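# Seat a tray part in the fixture's keyed pocket

## Task

Pick a single part out of the black tray and place it in the pocket on the top of the raised fixture so that it lies flat, with the part's cut corner matching the pocket's cut corner.

## Robot and tools

ROBOT. There are two arms, left_arm and right_arm, each with six joints and a gripper. Every per-joint list, in calls and in results, uses one fixed order: waist, shoulder, elbow, wrist pitch, wrist yaw, wrist roll. The stated joint ranges in radians are: waist -2.618 to 3.054, shoulder 0.000 to 3.142, elbow 0.000 to 3.142, wrist pitch -1.571 to 1.571, wrist yaw -1.571 to 1.571, wrist roll -2.094 to 2.094. The real ends can be about 0.059 rad either side of these. The drives are cheap and have play, and friction or weight can leave a joint short of or past its command, especially at long reach. Very small turns may not happen at all.

FRAME. All hand positions are in the scene frame, in metres. The origin is at table-top height, midway between the two arms' nominal bases. +x points out over the table, +z points up, and left_arm sits on the +y side. Arm names do not match image sides. Each result gives end_effector_position, the point between the finger pads about 1 cm behind the tips, and end_effector_quat_wxyz. The fingers point along the gripper's +z axis and close along its y axis. These readings can be off by a few centimetres.

ROW FORMAT. One row is a single flat list of 14 numbers, each in [-1, 1], covering both arms even if only one moves. Numbers 1-6 are left_arm's joints and number 7 is its gripper. Numbers 8-14 are the same for right_arm. Joint numbers are offsets, not poses. They are measured from the arm's Joint targets as reported when the action or move begins, not from the previous row. The scale is: 1.0 equals 2.224 rad for waist, shoulder and elbow, and 8.485 rad for the three wrist joints. The gripper number is absolute: +1 fully open, -1 closed. A 0 there means half-open, so to leave a gripper unchanged, resend its current command. Sending all-zero joint offsets re-commands the current Joint targets.

execute_actions(actions, cameras). actions is a list of actions. Each action is a list of up to 15 rows, and each row lasts one 1/30 s control step. A short action repeats its last row until 15 steps have passed, so one action is 0.5 s. Repeating the same offset in the next action moves the joints further. An action that would push a joint more than 0.059 rad outside its range is refused for both arms. If the first action fails this check, or any action is malformed, the whole call is refused. An empty list just returns the current state and images. cameras selects which images come back: omit it or pass ["all"] for all, [] for none.

move(target, speed, blend, opening_speed, blocking, cameras). target is one 14-number row, or a list of up to 15 rows that share a 10 s budget. Every row's offsets count from the same starting Joint targets. All joints move in step, so the hand usually follows a curve. speed is the top rate in rad/s of the joint with the farthest to go: 0.01 to 12.57, default 0.5. It can be one number or one per target. blend, in rad, rounds corners between listed targets. opening_speed, at least 0.2 per second on the -1..+1 scale, makes gripper changes gradual. blocking=false returns after about 0.5 s while the move continues. Moves do not avoid obstacles or the other arm. Faster moves and targets set deeper past a contact both press harder. The result adds a "move:" line: done, off_target (resting more than 0.035 rad from target), moving, held or fault, plus limits=held if steps were withheld.

wait(seconds): 0 to 10 s, holding the last commands while a running move continues. stop(): brakes a running move, and it needs room to do so. zoom_image(camera, region): camera is cam_head_left or cam_head_right. region is [x0, y0, x1, y1] in pixels of the latest full image, at most 504 by 504, with the origin at the top-left. finished_scene(scene): give the current scene number. This cannot be undone, so call it only once the part sits correctly and stays put with the robot clear of it.

RESULT LINES. Joint positions (rad) and Joint velocities (rad/s) list one block per arm. Each block ends with the finger opening in metres (0.093 fully open) or its rate. Joint targets is the base that your next offsets count from. "within noise" means the arm is still. "joint sent to its limit" marks a joint that was stopped at its end. "joint command not followed" means the clearance check altered some targets. Each step, a joint target may lead its measured angle by at most 0.339 rad (first three joints) or 2.2 rad (wrists), and targets that would put the hand more than 200 mm from its measured place are scaled back. Joint torques (N m) follow the joint order and include the arm's own weight. Positive points toward larger angles, and joints 1-3 wrap at ±28. Tool commands shows the present gripper commands.

GRIPPING. grip_measured uses the -1..+1 scale. The pads meet at about -0.94, and each millimetre of object width adds about 0.0208. The reading may be up to 0.02 too open. For a firm hold on a rigid part, command at least 0.24 below the reading that matches its width, and keep sending that value while holding. To release, send a value well above the width reading. A reading below -0.94 does not prove a thin object is held. Avoid dropping steps far below the width reading in one go, because that gives a brief hard squeeze.

CAMERAS. cam_head_left and cam_head_right are both 504x504, looking down from behind. Calibration (K, distortion, T_world_to_cam) is supplied. The cameras may have shifted by up to about 2.3° and 9 mm.

AVOID. Do not drop the part, release it while it is moving, slam, hit hard, or push very hard. Keep the two arms from striking or pinching each other, since that can fail the attempt. Nothing may fall off the table or be left off it. Loose items may be nudged now and then by an outside push. To end a push against something, command the targets back past the measured angles. Motors heat when they hold loads, stay stretched, or strain against something. MOTOR HOT appears at 75 °C. At 90 °C the arm folds and idles, and at 100 °C it goes limp.

Each tool is called after "Call:" as name(argument=value, ...), one argument or row to a line, values as JSON.

## Session

Call:
execute_actions(
  actions=[],
)

Scene clock: 0.00 s.
left_arm: end_effector_position=(+0.4065, +0.3406, +0.1026) grip_measured=+1.000 end_effector_quat_wxyz=(+0.624, -0.009, +0.781, +0.002) | right_arm: end_effector_position=(+0.3600, -0.2853, +0.1094) grip_measured=+1.000 end_effector_quat_wxyz=(+0.648, +0.129, +0.744, -0.099)
Joint positions: left_arm=[-0.079 1.58 0.268 1.089 -0.106 -0.032 0.093] | right_arm=[-0.034 1.601 0.181 1.271 0.293 0.064 0.093]
Joint velocities: within noise
Joint torques (N m): no reading
Motor temperatures (°C): left_arm=[29 32 32 29 30 29 25] | right_arm=[25 31 32 36 27 32 28]
Heat: left arm: 32 °C; right arm: 36 °C.
Joint targets: left_arm=[-0.079 1.575 0.274 1.093 -0.110 -0.037] | right_arm=[-0.034 1.598 0.185 1.271 0.298 0.059]
Tool commands: left_gripper/opening=+1.0 right_gripper/opening=+1.0

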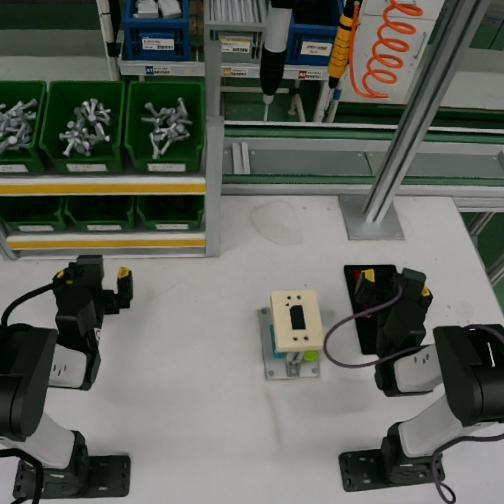

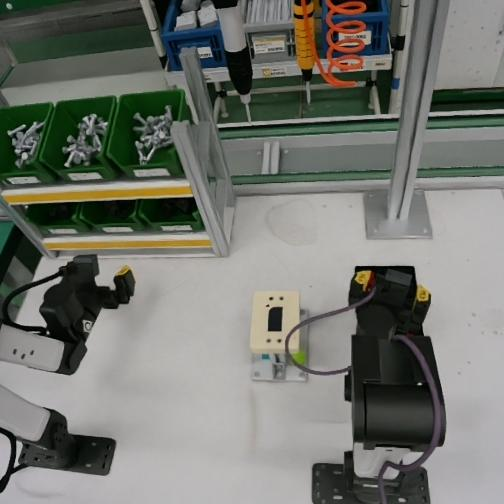

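Call:
zoom_image(
  camera="cam_head_left",
  region=[240, 250, 440, 400],
)

Call:
zoom_image(
  camera="cam_head_right",
  region=[230, 250, 450, 400],
)

Scaled by 2.520 from the camera's 504x504 image, which has a finer 720x720 frame.

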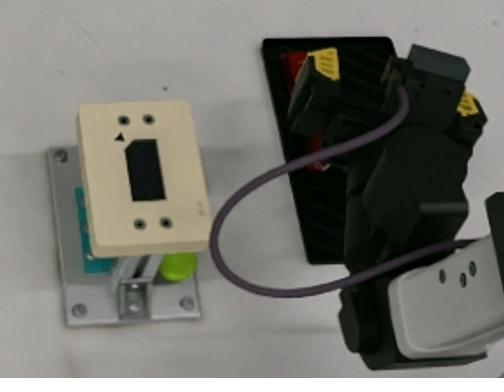

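Scaled by 2.291 from the camera's 504x504 image, which has a finer 720x720 frame.

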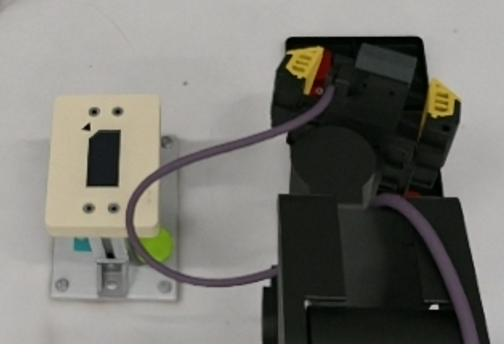

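Call:
move(
  target=[
    [0,0,0,0,0,0,1,0,-0.18,0,0,0,0,1],
    [0,0,0,0,0,0,1,-0.45,-0.18,0,0,-0.0351,-0.00695,1],
  ],
  speed=0.8,
  blend=0.1,
)

Scene clock: 93.40 s.
left_arm: end_effector_position=(+0.4065, +0.3406, +0.1026) grip_measured=+1.000 end_effector_quat_wxyz=(+0.625, -0.013, +0.781, -0.001) | right_arm: end_effector_position=(+0.1784, -0.5191, +0.2403) grip_measured=+1.000 end_effector_quat_wxyz=(+0.684, +0.309, +0.532, -0.391)
Joint positions: left_arm=[-0.079 1.58 0.268 1.089 -0.106 -0.043 0.093] | right_arm=[-1.029 1.21 0.181 1.273 0.023 0.001 0.093]
Joint velocities: within noise
Joint torques (N m): left_arm=[0.13 -5.09 5.18 2.19 0.09 -0.03] | right_arm=[-0.08 -3.99 6.38 1.96 -0.3 0.01]
Motor temperatures (°C): left_arm=[28 35 34 34 29 29 25] | right_arm=[25 34 33 45 27 31 28]
Heat: left arm: 35 °C; right arm: 45 °C.
Joint targets: left_arm=[-0.079 1.575 0.274 1.093 -0.110 -0.037] | right_arm=[-1.035 1.198 0.185 1.271 0.000 0.000]
move: done

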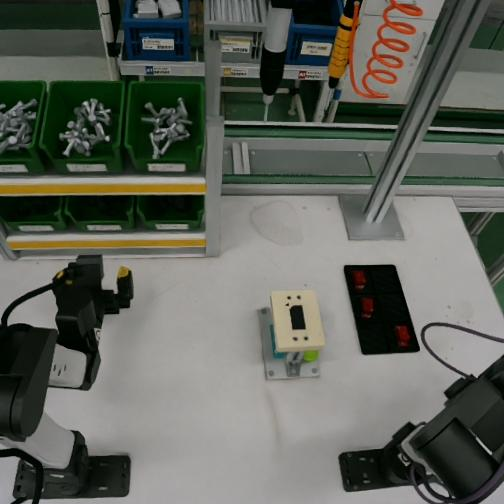

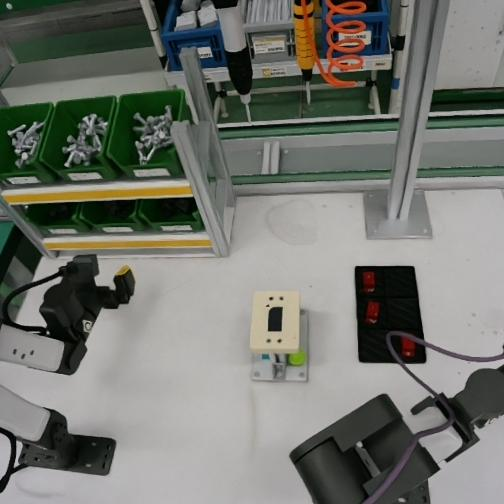

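Call:
zoom_image(
  camera="cam_head_left",
  region=[330, 255, 430, 365],
)

Call:
zoom_image(
  camera="cam_head_right",
  region=[345, 260, 435, 370],
)

Call:
zoom_image(
  camera="cam_head_left",
  region=[265, 285, 330, 355],
)

Call:
zoom_image(
  camera="cam_head_right",
  region=[245, 285, 310, 355],
)

Scaled by 4.582 from the camera's 504x504 image, which has a finer 720x720 frame.

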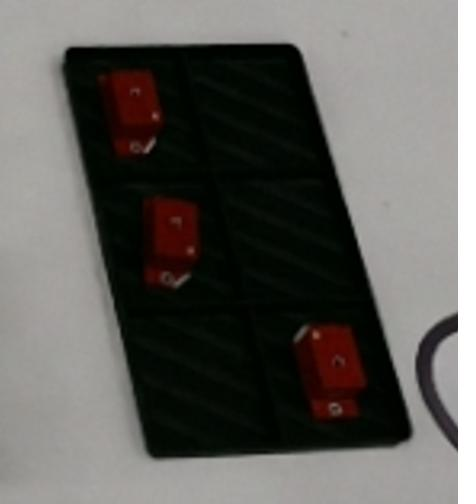

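Scaled by 4.582 from the camera's 504x504 image, which has a finer 720x720 frame.

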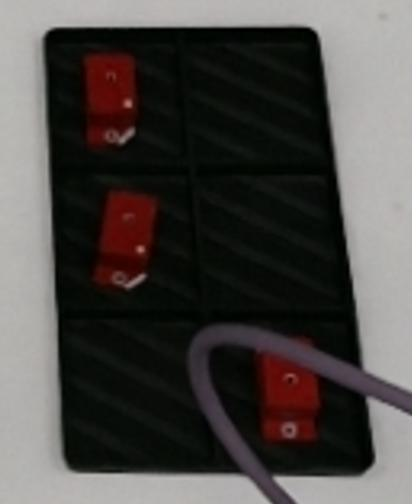

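Scaled by 7.200 from the camera's 504x504 image, which has a finer 720x720 frame.

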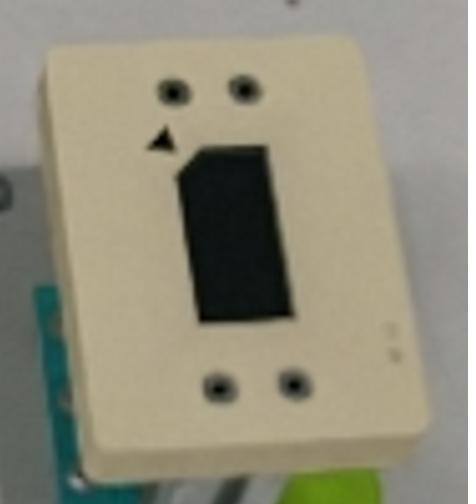

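Scaled by 7.200 from the camera's 504x504 image, which has a finer 720x720 frame.

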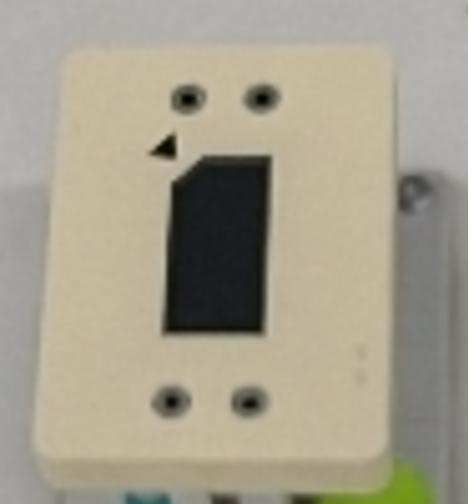

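Call:
zoom_image(
  camera="cam_head_left",
  region=[345, 265, 385, 325],
)

Call:
zoom_image(
  camera="cam_head_right",
  region=[355, 265, 395, 325],
)

Call:
zoom_image(
  camera="cam_head_left",
  region=[385, 315, 425, 355],
)

Call:
zoom_image(
  camera="cam_head_right",
  region=[390, 325, 430, 365],
)

Scaled by 8.400 from the camera's 504x504 image, which has a finer 720x720 frame.

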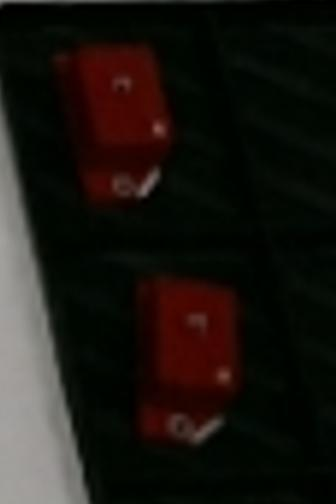

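Scaled by 8.400 from the camera's 504x504 image, which has a finer 720x720 frame.

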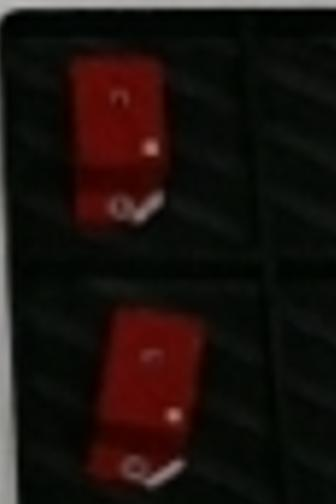

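Scaled by 12.600 from the camera's 504x504 image, which has a finer 720x720 frame.

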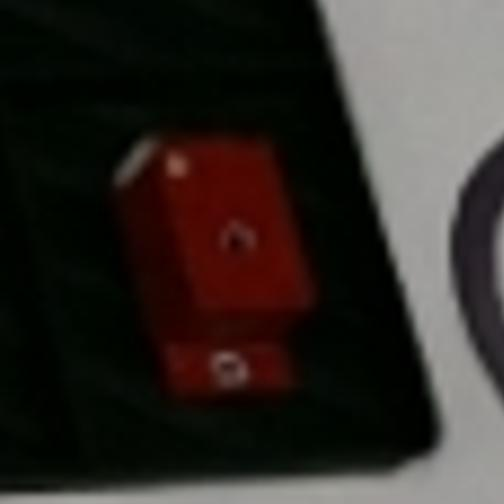

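Scaled by 12.600 from the camera's 504x504 image, which has a finer 720x720 frame.

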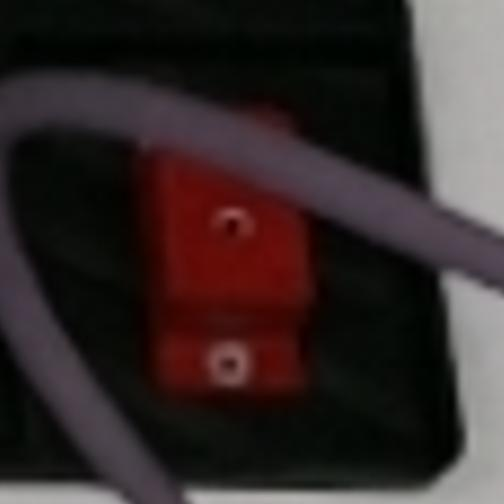

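Call:
move(
  target=[0,0,0,0,0,0,1,0.3152,0.1873,0.5264,-0.3044,0,-0.0394,0.3],
  speed=0.9,
)

Scene clock: 261.70 s.
left_arm: end_effector_position=(+0.4065, +0.3406, +0.1026) grip_measured=+1.000 end_effector_quat_wxyz=(+0.625, -0.013, +0.781, -0.001) | right_arm: end_effector_position=(+0.2691, -0.3210, +0.1288) grip_measured=+0.303 end_effector_quat_wxyz=(+0.000, +0.004, +1.000, -0.011)
Joint positions: left_arm=[-0.079 1.58 0.268 1.089 -0.106 -0.043 0.093] | right_arm=[-0.336 1.596 1.331 -1.298 0.02 -0.321 0.06]
Joint velocities: within noise
Joint torques (N m): left_arm=[0.1 -5.04 5.18 2.21 0.08 -0.04] | right_arm=[0.57 -4.9 8.43 0.15 -0.23 -0.01]
Motor temperatures (°C): left_arm=[28 35 34 36 29 29 25] | right_arm=[25 33 36 50 27 31 27]
Heat: left arm: 36 °C; right arm: 50 °C.
Joint targets: left_arm=[-0.079 1.575 0.274 1.093 -0.110 -0.037] | right_arm=[-0.334 1.614 1.356 -1.312 0.000 -0.335]
move: done

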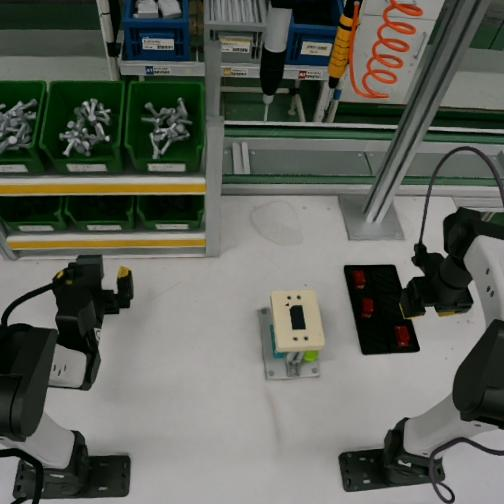

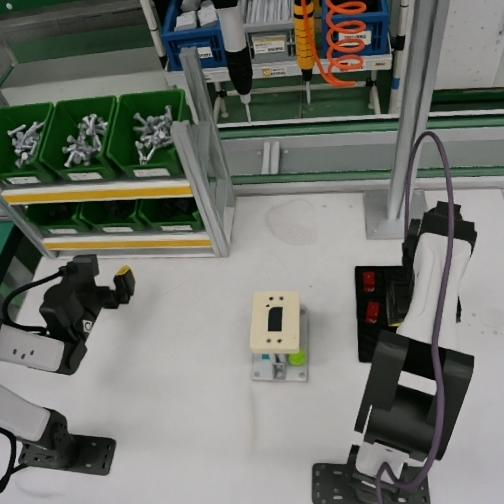

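Call:
zoom_image(
  camera="cam_head_left",
  region=[380, 240, 490, 350],
)

Call:
zoom_image(
  camera="cam_head_right",
  region=[340, 250, 460, 370],
)

Scaled by 4.582 from the camera's 504x504 image, which has a finer 720x720 frame.

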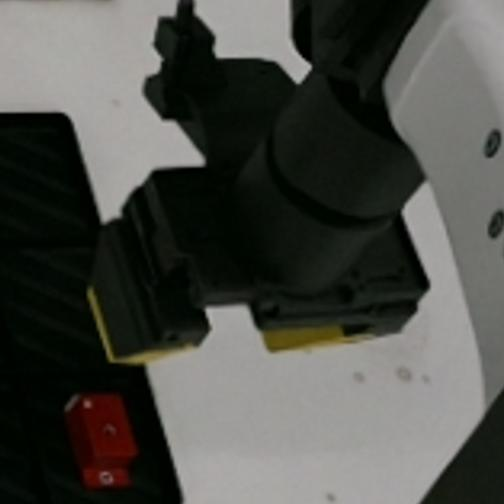

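Scaled by 4.200 from the camera's 504x504 image, which has a finer 720x720 frame.

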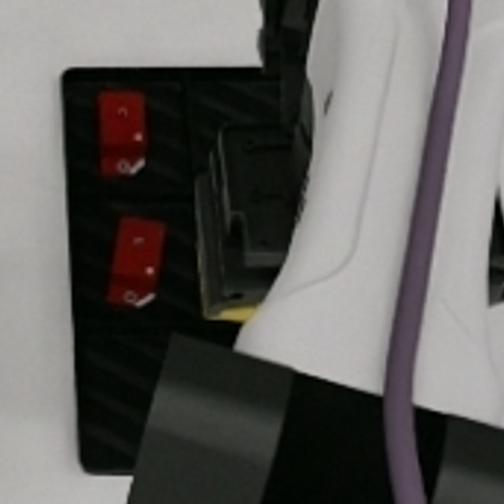

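Call:
zoom_image(
  camera="cam_head_left",
  region=[40, 245, 140, 335],
)

Call:
zoom_image(
  camera="cam_head_right",
  region=[50, 245, 150, 335],
)

Scaled by 5.040 from the camera's 504x504 image, which has a finer 720x720 frame.

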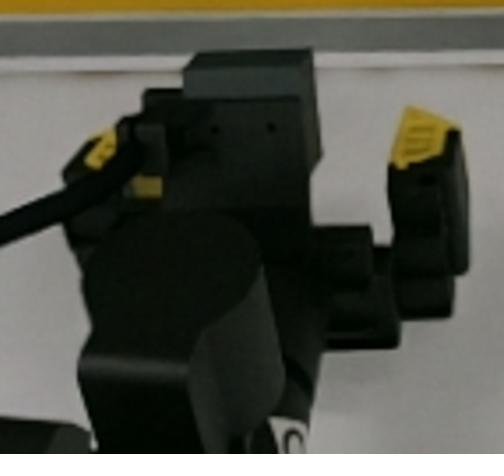

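Scaled by 5.040 from the camera's 504x504 image, which has a finer 720x720 frame.

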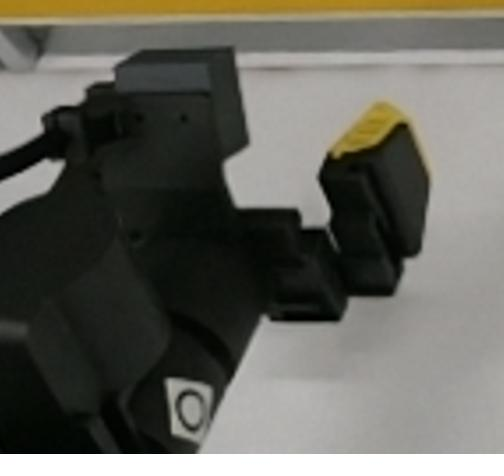

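Call:
move(
  target=[0,0,0,0,0,0,1,0.0211,0.0027,-0.1219,0.0317,-0.00236,0.00554,0.3],
  speed=0.5,
)

Call:
zoom_image(
  camera="cam_head_left",
  region=[370, 260, 460, 360],
)

Call:
zoom_image(
  camera="cam_head_right",
  region=[350, 270, 450, 370],
)

Scene clock: 366.63 s.
left_arm: end_effector_position=(+0.4065, +0.3406, +0.1026) grip_measured=+1.000 end_effector_quat_wxyz=(+0.625, -0.013, +0.781, -0.001) | right_arm: end_effector_position=(+0.2639, -0.3036, +0.0679) grip_measured=+0.303 end_effector_quat_wxyz=(-0.004, -0.008, +1.000, +0.000)
Joint positions: left_arm=[-0.079 1.58 0.268 1.089 -0.106 -0.043 0.093] | right_arm=[-0.292 1.605 1.096 -1.07 0.003 -0.3 0.06]
Joint velocities: within noise
Joint torques (N m): left_arm=[0.12 -5.11 5.15 2.2 0.08 -0.04] | right_arm=[0.62 -5.09 4.97 0.52 -0.27 0.15]
Motor temperatures (°C): left_arm=[28 34 33 37 29 28 25] | right_arm=[25 34 39 42 27 30 27]
Heat: left arm: 37 °C; right arm: 42 °C.
Joint targets: left_arm=[-0.079 1.575 0.274 1.093 -0.110 -0.037] | right_arm=[-0.287 1.620 1.085 -1.043 -0.020 -0.288]
move: done

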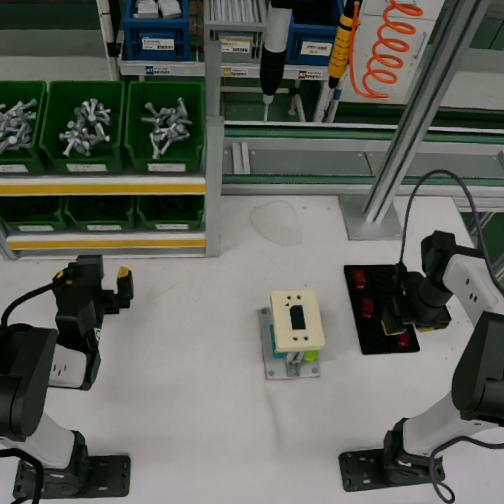

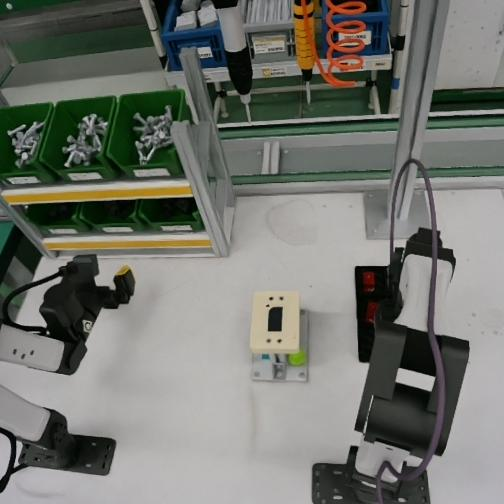

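Scaled by 5.040 from the camera's 504x504 image, which has a finer 720x720 frame.

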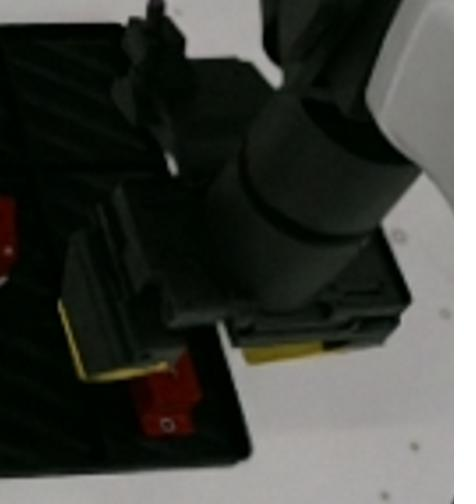

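Scaled by 5.040 from the camera's 504x504 image, which has a finer 720x720 frame.

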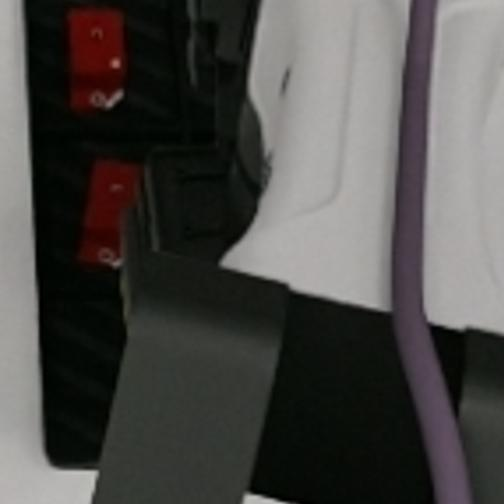

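Call:
move(
  target=[0,0,0,0,0,0,1,0,0,0,0,0,0,0.9],
)

Call:
zoom_image(
  camera="cam_head_left",
  region=[370, 260, 460, 360],
)

Scene clock: 385.07 s.
left_arm: end_effector_position=(+0.4065, +0.3406, +0.1026) grip_measured=+1.000 end_effector_quat_wxyz=(+0.625, -0.013, +0.781, -0.001) | right_arm: end_effector_position=(+0.2643, -0.3037, +0.0679) grip_measured=+0.897 end_effector_quat_wxyz=(-0.004, -0.008, +1.000, -0.001)
Joint positions: left_arm=[-0.079 1.58 0.268 1.089 -0.106 -0.043 0.093] | right_arm=[-0.292 1.605 1.096 -1.068 0.003 -0.3 0.088]
Joint velocities: within noise
Joint torques (N m): left_arm=[0.13 -5.09 5.12 2.21 0.07 -0.03] | right_arm=[0.73 -5.08 4.97 0.51 -0.27 0.14]
Motor temperatures (°C): left_arm=[28 34 33 37 29 28 25] | right_arm=[25 33 38 41 27 30 27]
Heat: left arm: 37 °C; right arm: 41 °C.
Joint targets: left_arm=[-0.079 1.575 0.274 1.093 -0.110 -0.037] | right_arm=[-0.287 1.620 1.085 -1.043 -0.020 -0.288]
move: done

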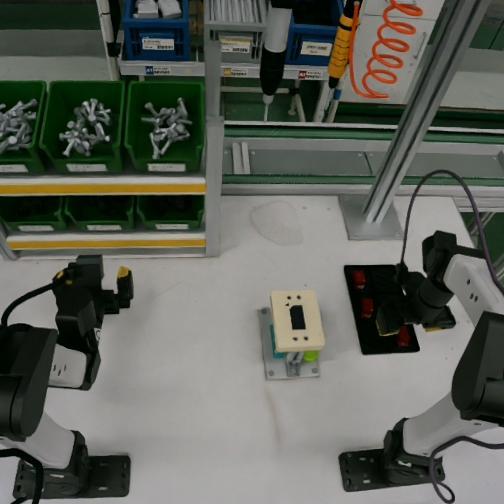

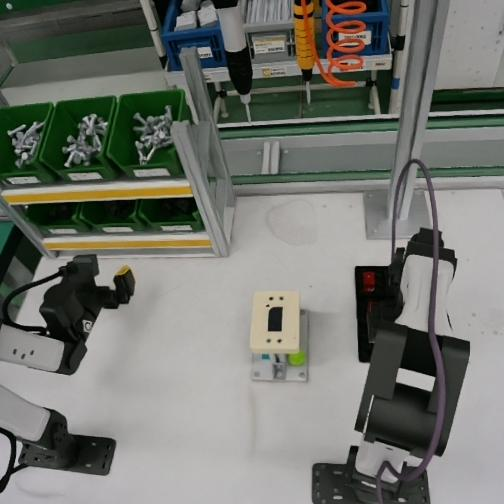

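Scaled by 5.040 from the camera's 504x504 image, which has a finer 720x720 frame.

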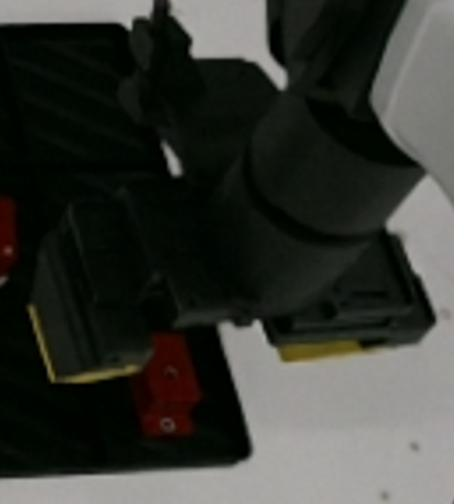

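Call:
zoom_image(
  camera="cam_head_left",
  region=[372, 296, 422, 346],
)

Call:
zoom_image(
  camera="cam_head_left",
  region=[410, 296, 460, 346],
)

Scaled by 10.080 from the camera's 504x504 image, which has a finer 720x720 frame.

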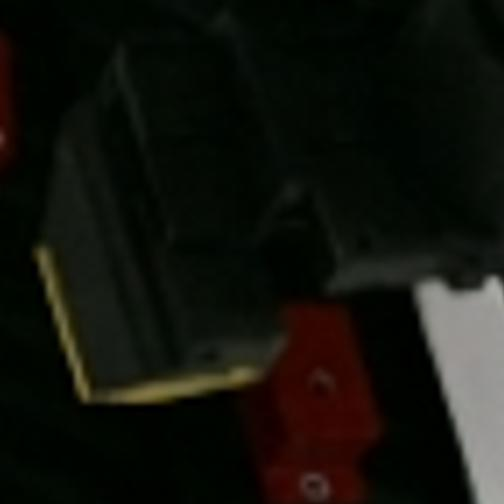

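Scaled by 10.080 from the camera's 504x504 image, which has a finer 720x720 frame.

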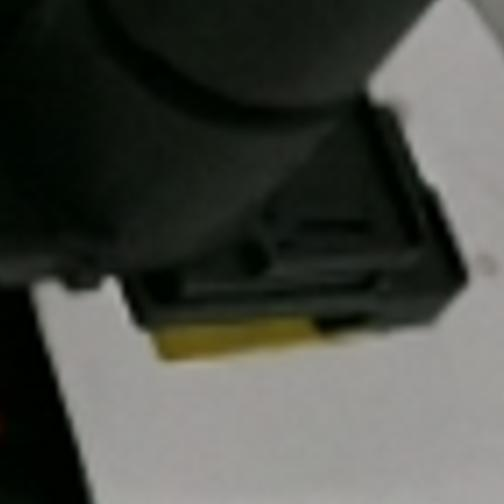

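Call:
move(
  target=[0,0,0,0,0,0,1,0,0.0252,-0.0568,0.02245,0,0,0.6],
  speed=0.25,
)

Call:
zoom_image(
  camera="cam_head_left",
  region=[360, 280, 450, 370],
)

Scene clock: 494.97 s.
left_arm: end_effector_position=(+0.4065, +0.3406, +0.1026) grip_measured=+1.000 end_effector_quat_wxyz=(+0.625, -0.013, +0.781, -0.001) | right_arm: end_effector_position=(+0.2646, -0.3038, +0.0245) grip_measured=+0.603 end_effector_quat_wxyz=(+0.000, -0.008, +1.000, -0.002)
Joint positions: left_arm=[-0.079 1.58 0.268 1.089 -0.106 -0.043 0.093] | right_arm=[-0.292 1.66 0.97 -0.879 0.003 -0.3 0.074]
Joint velocities: within noise
Joint torques (N m): left_arm=[0.08 -5.05 5.16 2.19 0.09 -0.04] | right_arm=[0.73 -5.15 4.6 0.53 -0.27 0.14]
Motor temperatures (°C): left_arm=[27 34 33 38 29 28 25] | right_arm=[25 33 36 38 27 30 27]
Heat: left arm: 38 °C; right arm: 38 °C.
Joint targets: left_arm=[-0.079 1.575 0.274 1.093 -0.110 -0.037] | right_arm=[-0.287 1.676 0.958 -0.852 -0.020 -0.288]
move: done

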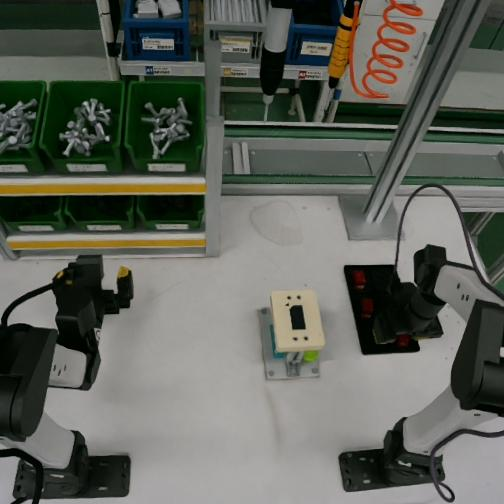

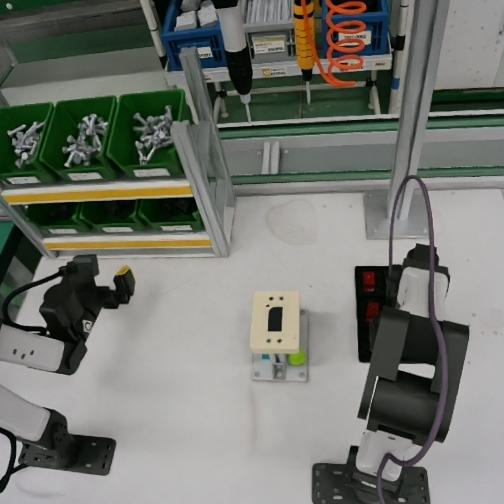

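Scaled by 5.600 from the camera's 504x504 image, which has a finer 720x720 frame.

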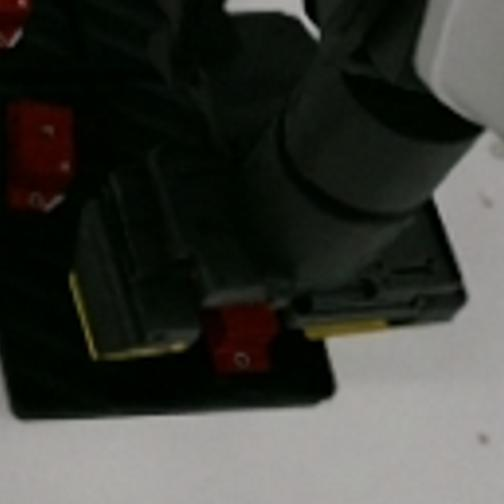

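Call:
move(
  target=[0,0,0,0,0,0,1,0,0,0,0,0,0,-0.75],
  opening_speed=0.5,
)

Call:
zoom_image(
  camera="cam_head_left",
  region=[360, 280, 450, 370],
)

Scene clock: 506.70 s.
left_arm: end_effector_position=(+0.4065, +0.3406, +0.1026) grip_measured=+1.000 end_effector_quat_wxyz=(+0.625, -0.013, +0.781, -0.001) | right_arm: end_effector_position=(+0.2654, -0.3040, +0.0245) grip_measured=-0.636 end_effector_quat_wxyz=(+0.002, -0.008, +1.000, -0.002)
Joint positions: left_arm=[-0.079 1.58 0.268 1.089 -0.106 -0.043 0.093] | right_arm=[-0.292 1.66 0.97 -0.876 0.003 -0.3 0.015]
Joint velocities: within noise
Joint torques (N m): left_arm=[0.1 -5.03 5.11 2.2 0.08 -0.03] | right_arm=[0.75 -5.16 4.62 0.52 -0.27 0.14]
Motor temperatures (°C): left_arm=[27 34 33 38 29 28 25] | right_arm=[25 34 36 38 27 30 27]
Heat: left arm: 38 °C; right arm: 38 °C.
Joint targets: left_arm=[-0.079 1.575 0.274 1.093 -0.110 -0.037] | right_arm=[-0.287 1.676 0.958 -0.852 -0.020 -0.288]
move: done

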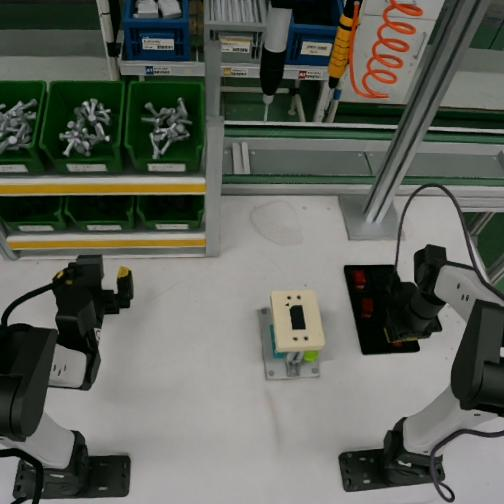

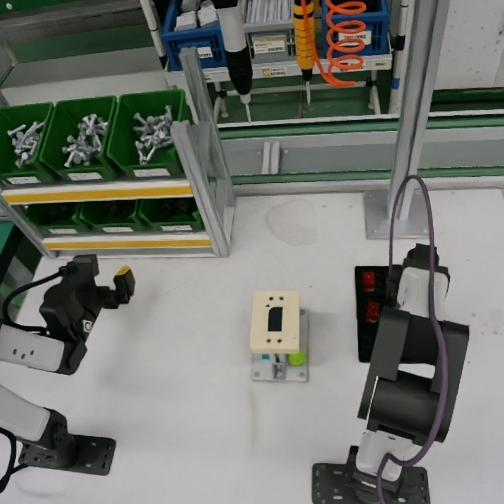

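Scaled by 5.600 from the camera's 504x504 image, which has a finer 720x720 frame.

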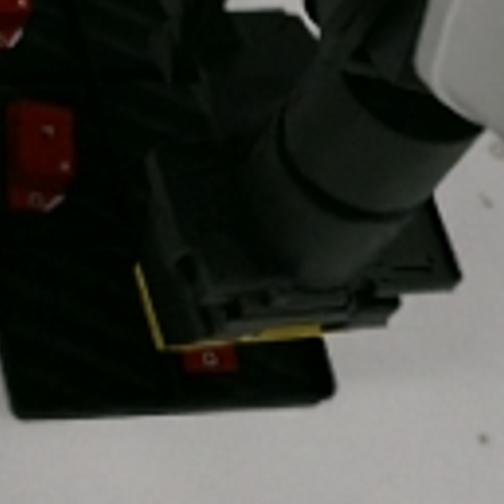

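Call:
move(
  target=[0,0,0,0,0,0,1,0,-0.0499,0.1178,-0.04164,0,0,-0.75],
  speed=0.3,
)

Call:
zoom_image(
  camera="cam_head_left",
  region=[370, 260, 450, 340],
)

Call:
zoom_image(
  camera="cam_head_right",
  region=[360, 270, 450, 360],
)

Scene clock: 569.53 s.
left_arm: end_effector_position=(+0.4065, +0.3406, +0.1026) grip_measured=+1.000 end_effector_quat_wxyz=(+0.625, -0.013, +0.781, -0.001) | right_arm: end_effector_position=(+0.2639, -0.3036, +0.0961) grip_measured=-0.653 end_effector_quat_wxyz=(-0.009, -0.008, +1.000, +0.001)
Joint positions: left_arm=[-0.079 1.58 0.268 1.089 -0.106 -0.043 0.093] | right_arm=[-0.292 1.591 1.195 -1.192 0.003 -0.3 0.014]
Joint velocities: within noise
Joint torques (N m): left_arm=[0.1 -5.09 5.19 2.19 0.1 -0.02] | right_arm=[0.75 -8.73 8.35 0.13 -0.27 0.14]
Motor temperatures (°C): left_arm=[27 34 33 38 29 28 25] | right_arm=[25 35 36 37 27 30 29]
Heat: left arm: 38 °C; right arm: 37 °C.
Joint targets: left_arm=[-0.079 1.575 0.274 1.093 -0.110 -0.037] | right_arm=[-0.287 1.565 1.220 -1.205 -0.020 -0.288]
move: done

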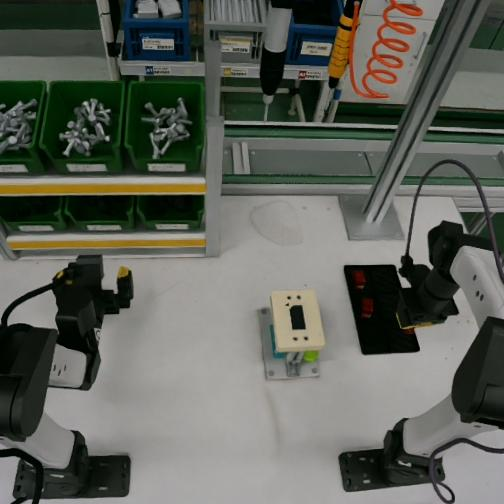

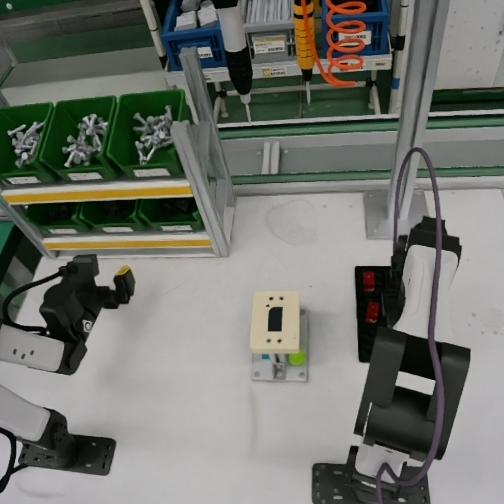

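Scaled by 6.300 from the camera's 504x504 image, which has a finer 720x720 frame.

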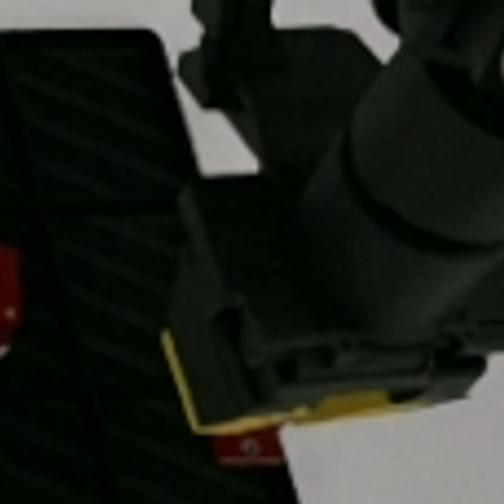

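Scaled by 5.600 from the camera's 504x504 image, which has a finer 720x720 frame.

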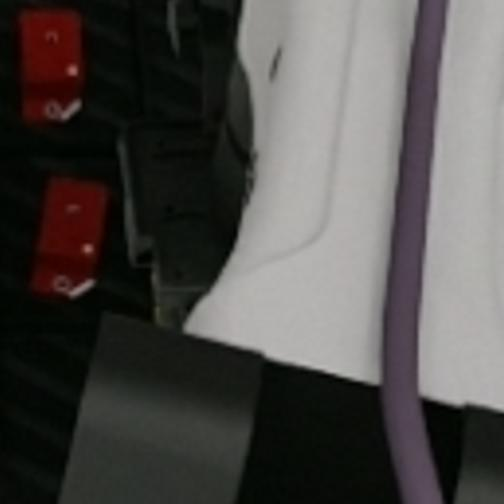

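Call:
move(
  target=[
    [0,0,0,0,0,0,1,0,-0.0045,0.1255,-0.03276,0,0,-0.75],
    [0,0,0,0,0,0,1,0.3782,0.0841,0.2046,-0.03441,0,0.0991,-0.75],
  ],
  speed=0.6,
  blend=0.1,
)

Call:
zoom_image(
  camera="cam_head_left",
  region=[250, 250, 350, 350],
)

Call:
zoom_image(
  camera="cam_head_right",
  region=[230, 250, 330, 350],
)

Scene clock: 638.57 s.
left_arm: end_effector_position=(+0.4065, +0.3406, +0.1026) grip_measured=+1.000 end_effector_quat_wxyz=(+0.625, -0.013, +0.781, -0.001) | right_arm: end_effector_position=(+0.2671, -0.0578, +0.1696) grip_measured=-0.653 end_effector_quat_wxyz=(-0.005, -0.013, +1.000, +0.006)
Joint positions: left_arm=[-0.079 1.58 0.268 1.089 -0.106 -0.043 0.093] | right_arm=[0.557 1.736 1.647 -1.484 -0.015 0.539 0.014]
Joint velocities: within noise
Joint torques (N m): left_arm=[0.09 -5.09 5.09 2.2 0.08 -0.03] | right_arm=[0.18 -6.22 8.61 0.14 -0.14 0.14]
Motor temperatures (°C): left_arm=[27 34 33 38 28 28 25] | right_arm=[25 41 40 35 27 30 30]
Heat: left arm: 38 °C; right arm: 41 °C.
Joint targets: left_arm=[-0.079 1.575 0.274 1.093 -0.110 -0.037] | right_arm=[0.555 1.752 1.676 -1.497 -0.020 0.553]
move: done

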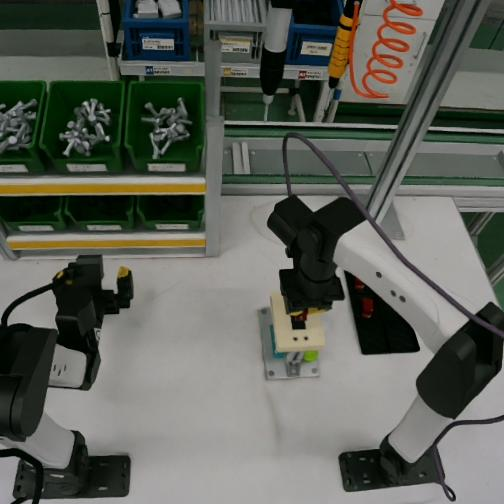

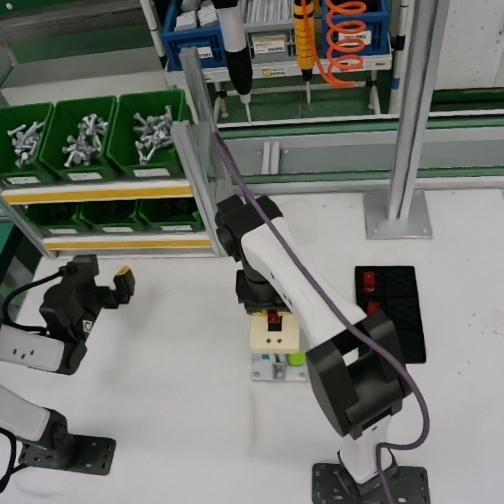

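Scaled by 5.040 from the camera's 504x504 image, which has a finer 720x720 frame.

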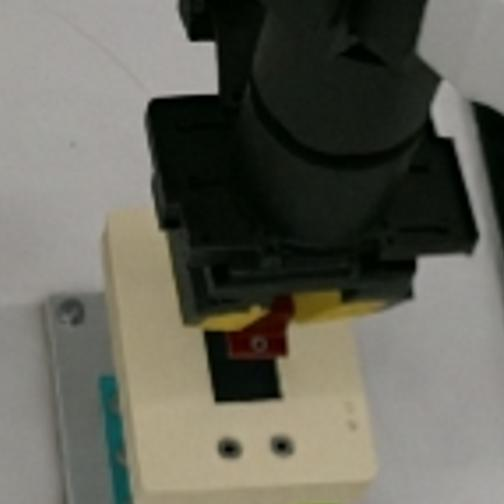

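Scaled by 5.040 from the camera's 504x504 image, which has a finer 720x720 frame.

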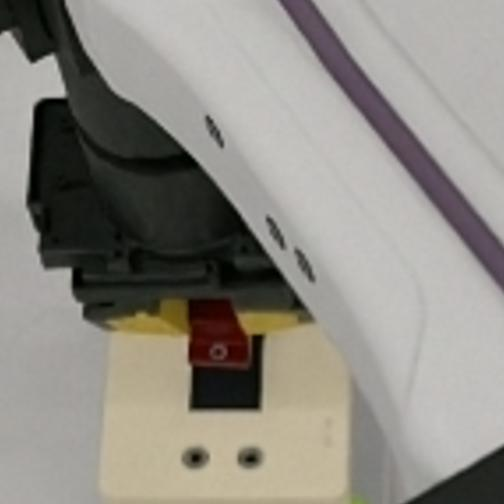

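Call:
zoom_image(
  camera="cam_head_left",
  region=[280, 300, 320, 340],
)

Call:
zoom_image(
  camera="cam_head_right",
  region=[255, 300, 295, 340],
)

Scaled by 12.600 from the camera's 504x504 image, which has a finer 720x720 frame.

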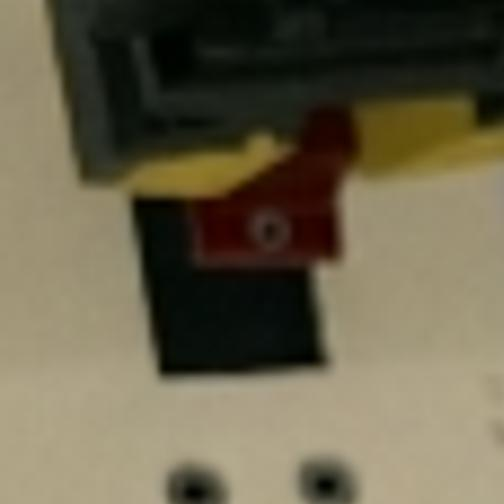

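Scaled by 12.600 from the camera's 504x504 image, which has a finer 720x720 frame.

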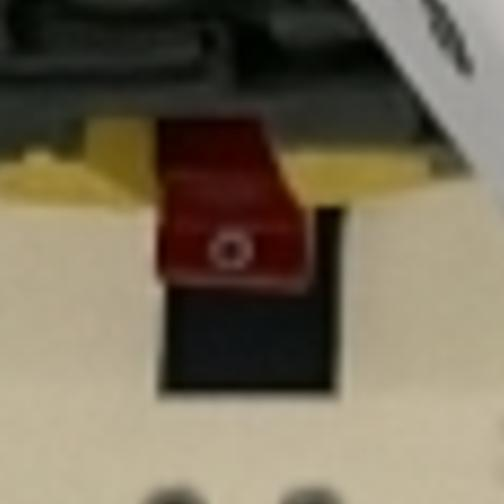

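Call:
move(
  target=[0,0,0,0,0,0,1,0.0121,-0.0162,-0.0481,0.01025,0.00236,-0.00295,-0.75],
  speed=0.2,
)

Call:
zoom_image(
  camera="cam_head_left",
  region=[280, 305, 320, 345],
)

Call:
zoom_image(
  camera="cam_head_right",
  region=[255, 305, 295, 345],
)

Scene clock: 888.00 s.
left_arm: end_effector_position=(+0.4065, +0.3406, +0.1026) grip_measured=+1.000 end_effector_quat_wxyz=(+0.625, -0.013, +0.781, -0.001) | right_arm: end_effector_position=(+0.2613, -0.0544, +0.1526) grip_measured=-0.653 end_effector_quat_wxyz=(-0.013, -0.022, +1.000, +0.001)
Joint positions: left_arm=[-0.079 1.58 0.268 1.089 -0.106 -0.043 0.093] | right_arm=[0.577 1.736 1.58 -1.436 -0.015 0.541 0.014]
Joint velocities: within noise
Joint torques (N m): left_arm=[0.06 -5.08 5.11 2.19 0.08 -0.04] | right_arm=[0.75 -9.5 5.11 0.47 0.08 0]
Motor temperatures (°C): left_arm=[27 34 33 38 28 28 25] | right_arm=[25 38 47 32 27 30 32]
Heat: left arm: 38 °C; right arm: 47 °C.
Joint targets: left_arm=[-0.079 1.575 0.274 1.093 -0.110 -0.037] | right_arm=[0.582 1.716 1.569 -1.410 0.000 0.528]
move: done

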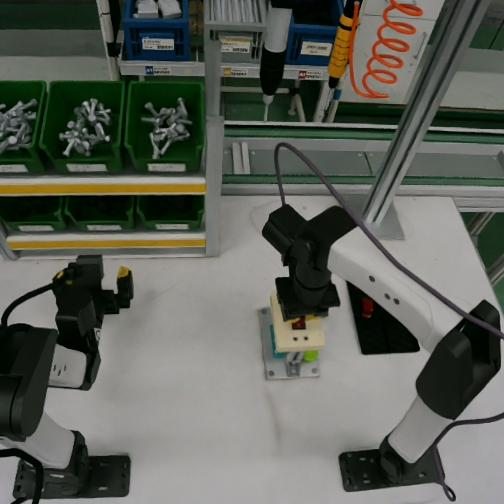

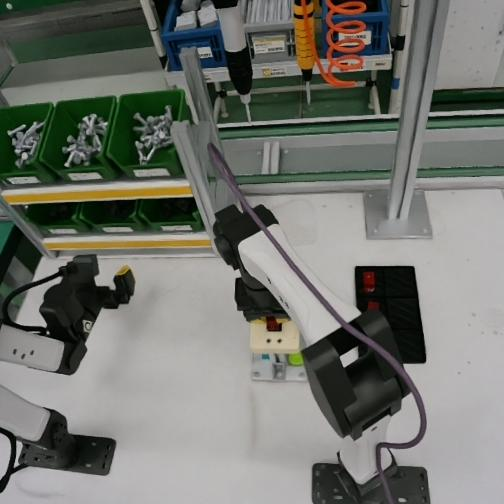

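Scaled by 12.600 from the camera's 504x504 image, which has a finer 720x720 frame.

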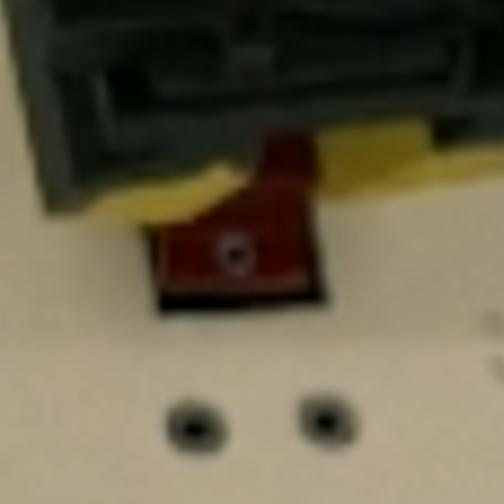

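Scaled by 12.600 from the camera's 504x504 image, which has a finer 720x720 frame.

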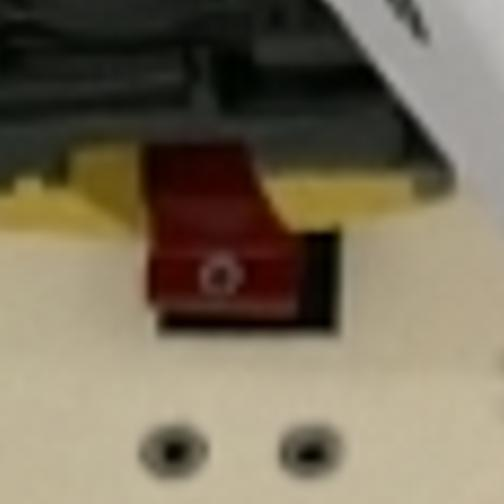

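Call:
zoom_image(
  camera="cam_head_left",
  region=[288, 316, 310, 338],
)

Call:
zoom_image(
  camera="cam_head_right",
  region=[263, 316, 285, 338],
)

Scaled by 22.909 from the camera's 504x504 image, which has a finer 720x720 frame.

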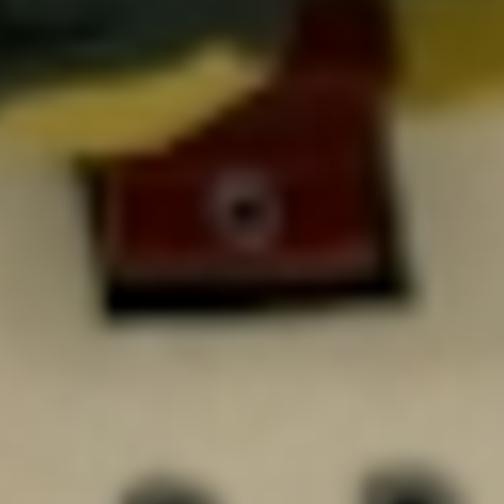

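Scaled by 22.909 from the camera's 504x504 image, which has a finer 720x720 frame.

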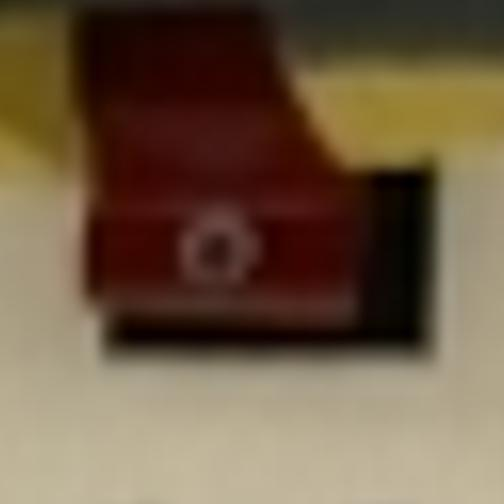

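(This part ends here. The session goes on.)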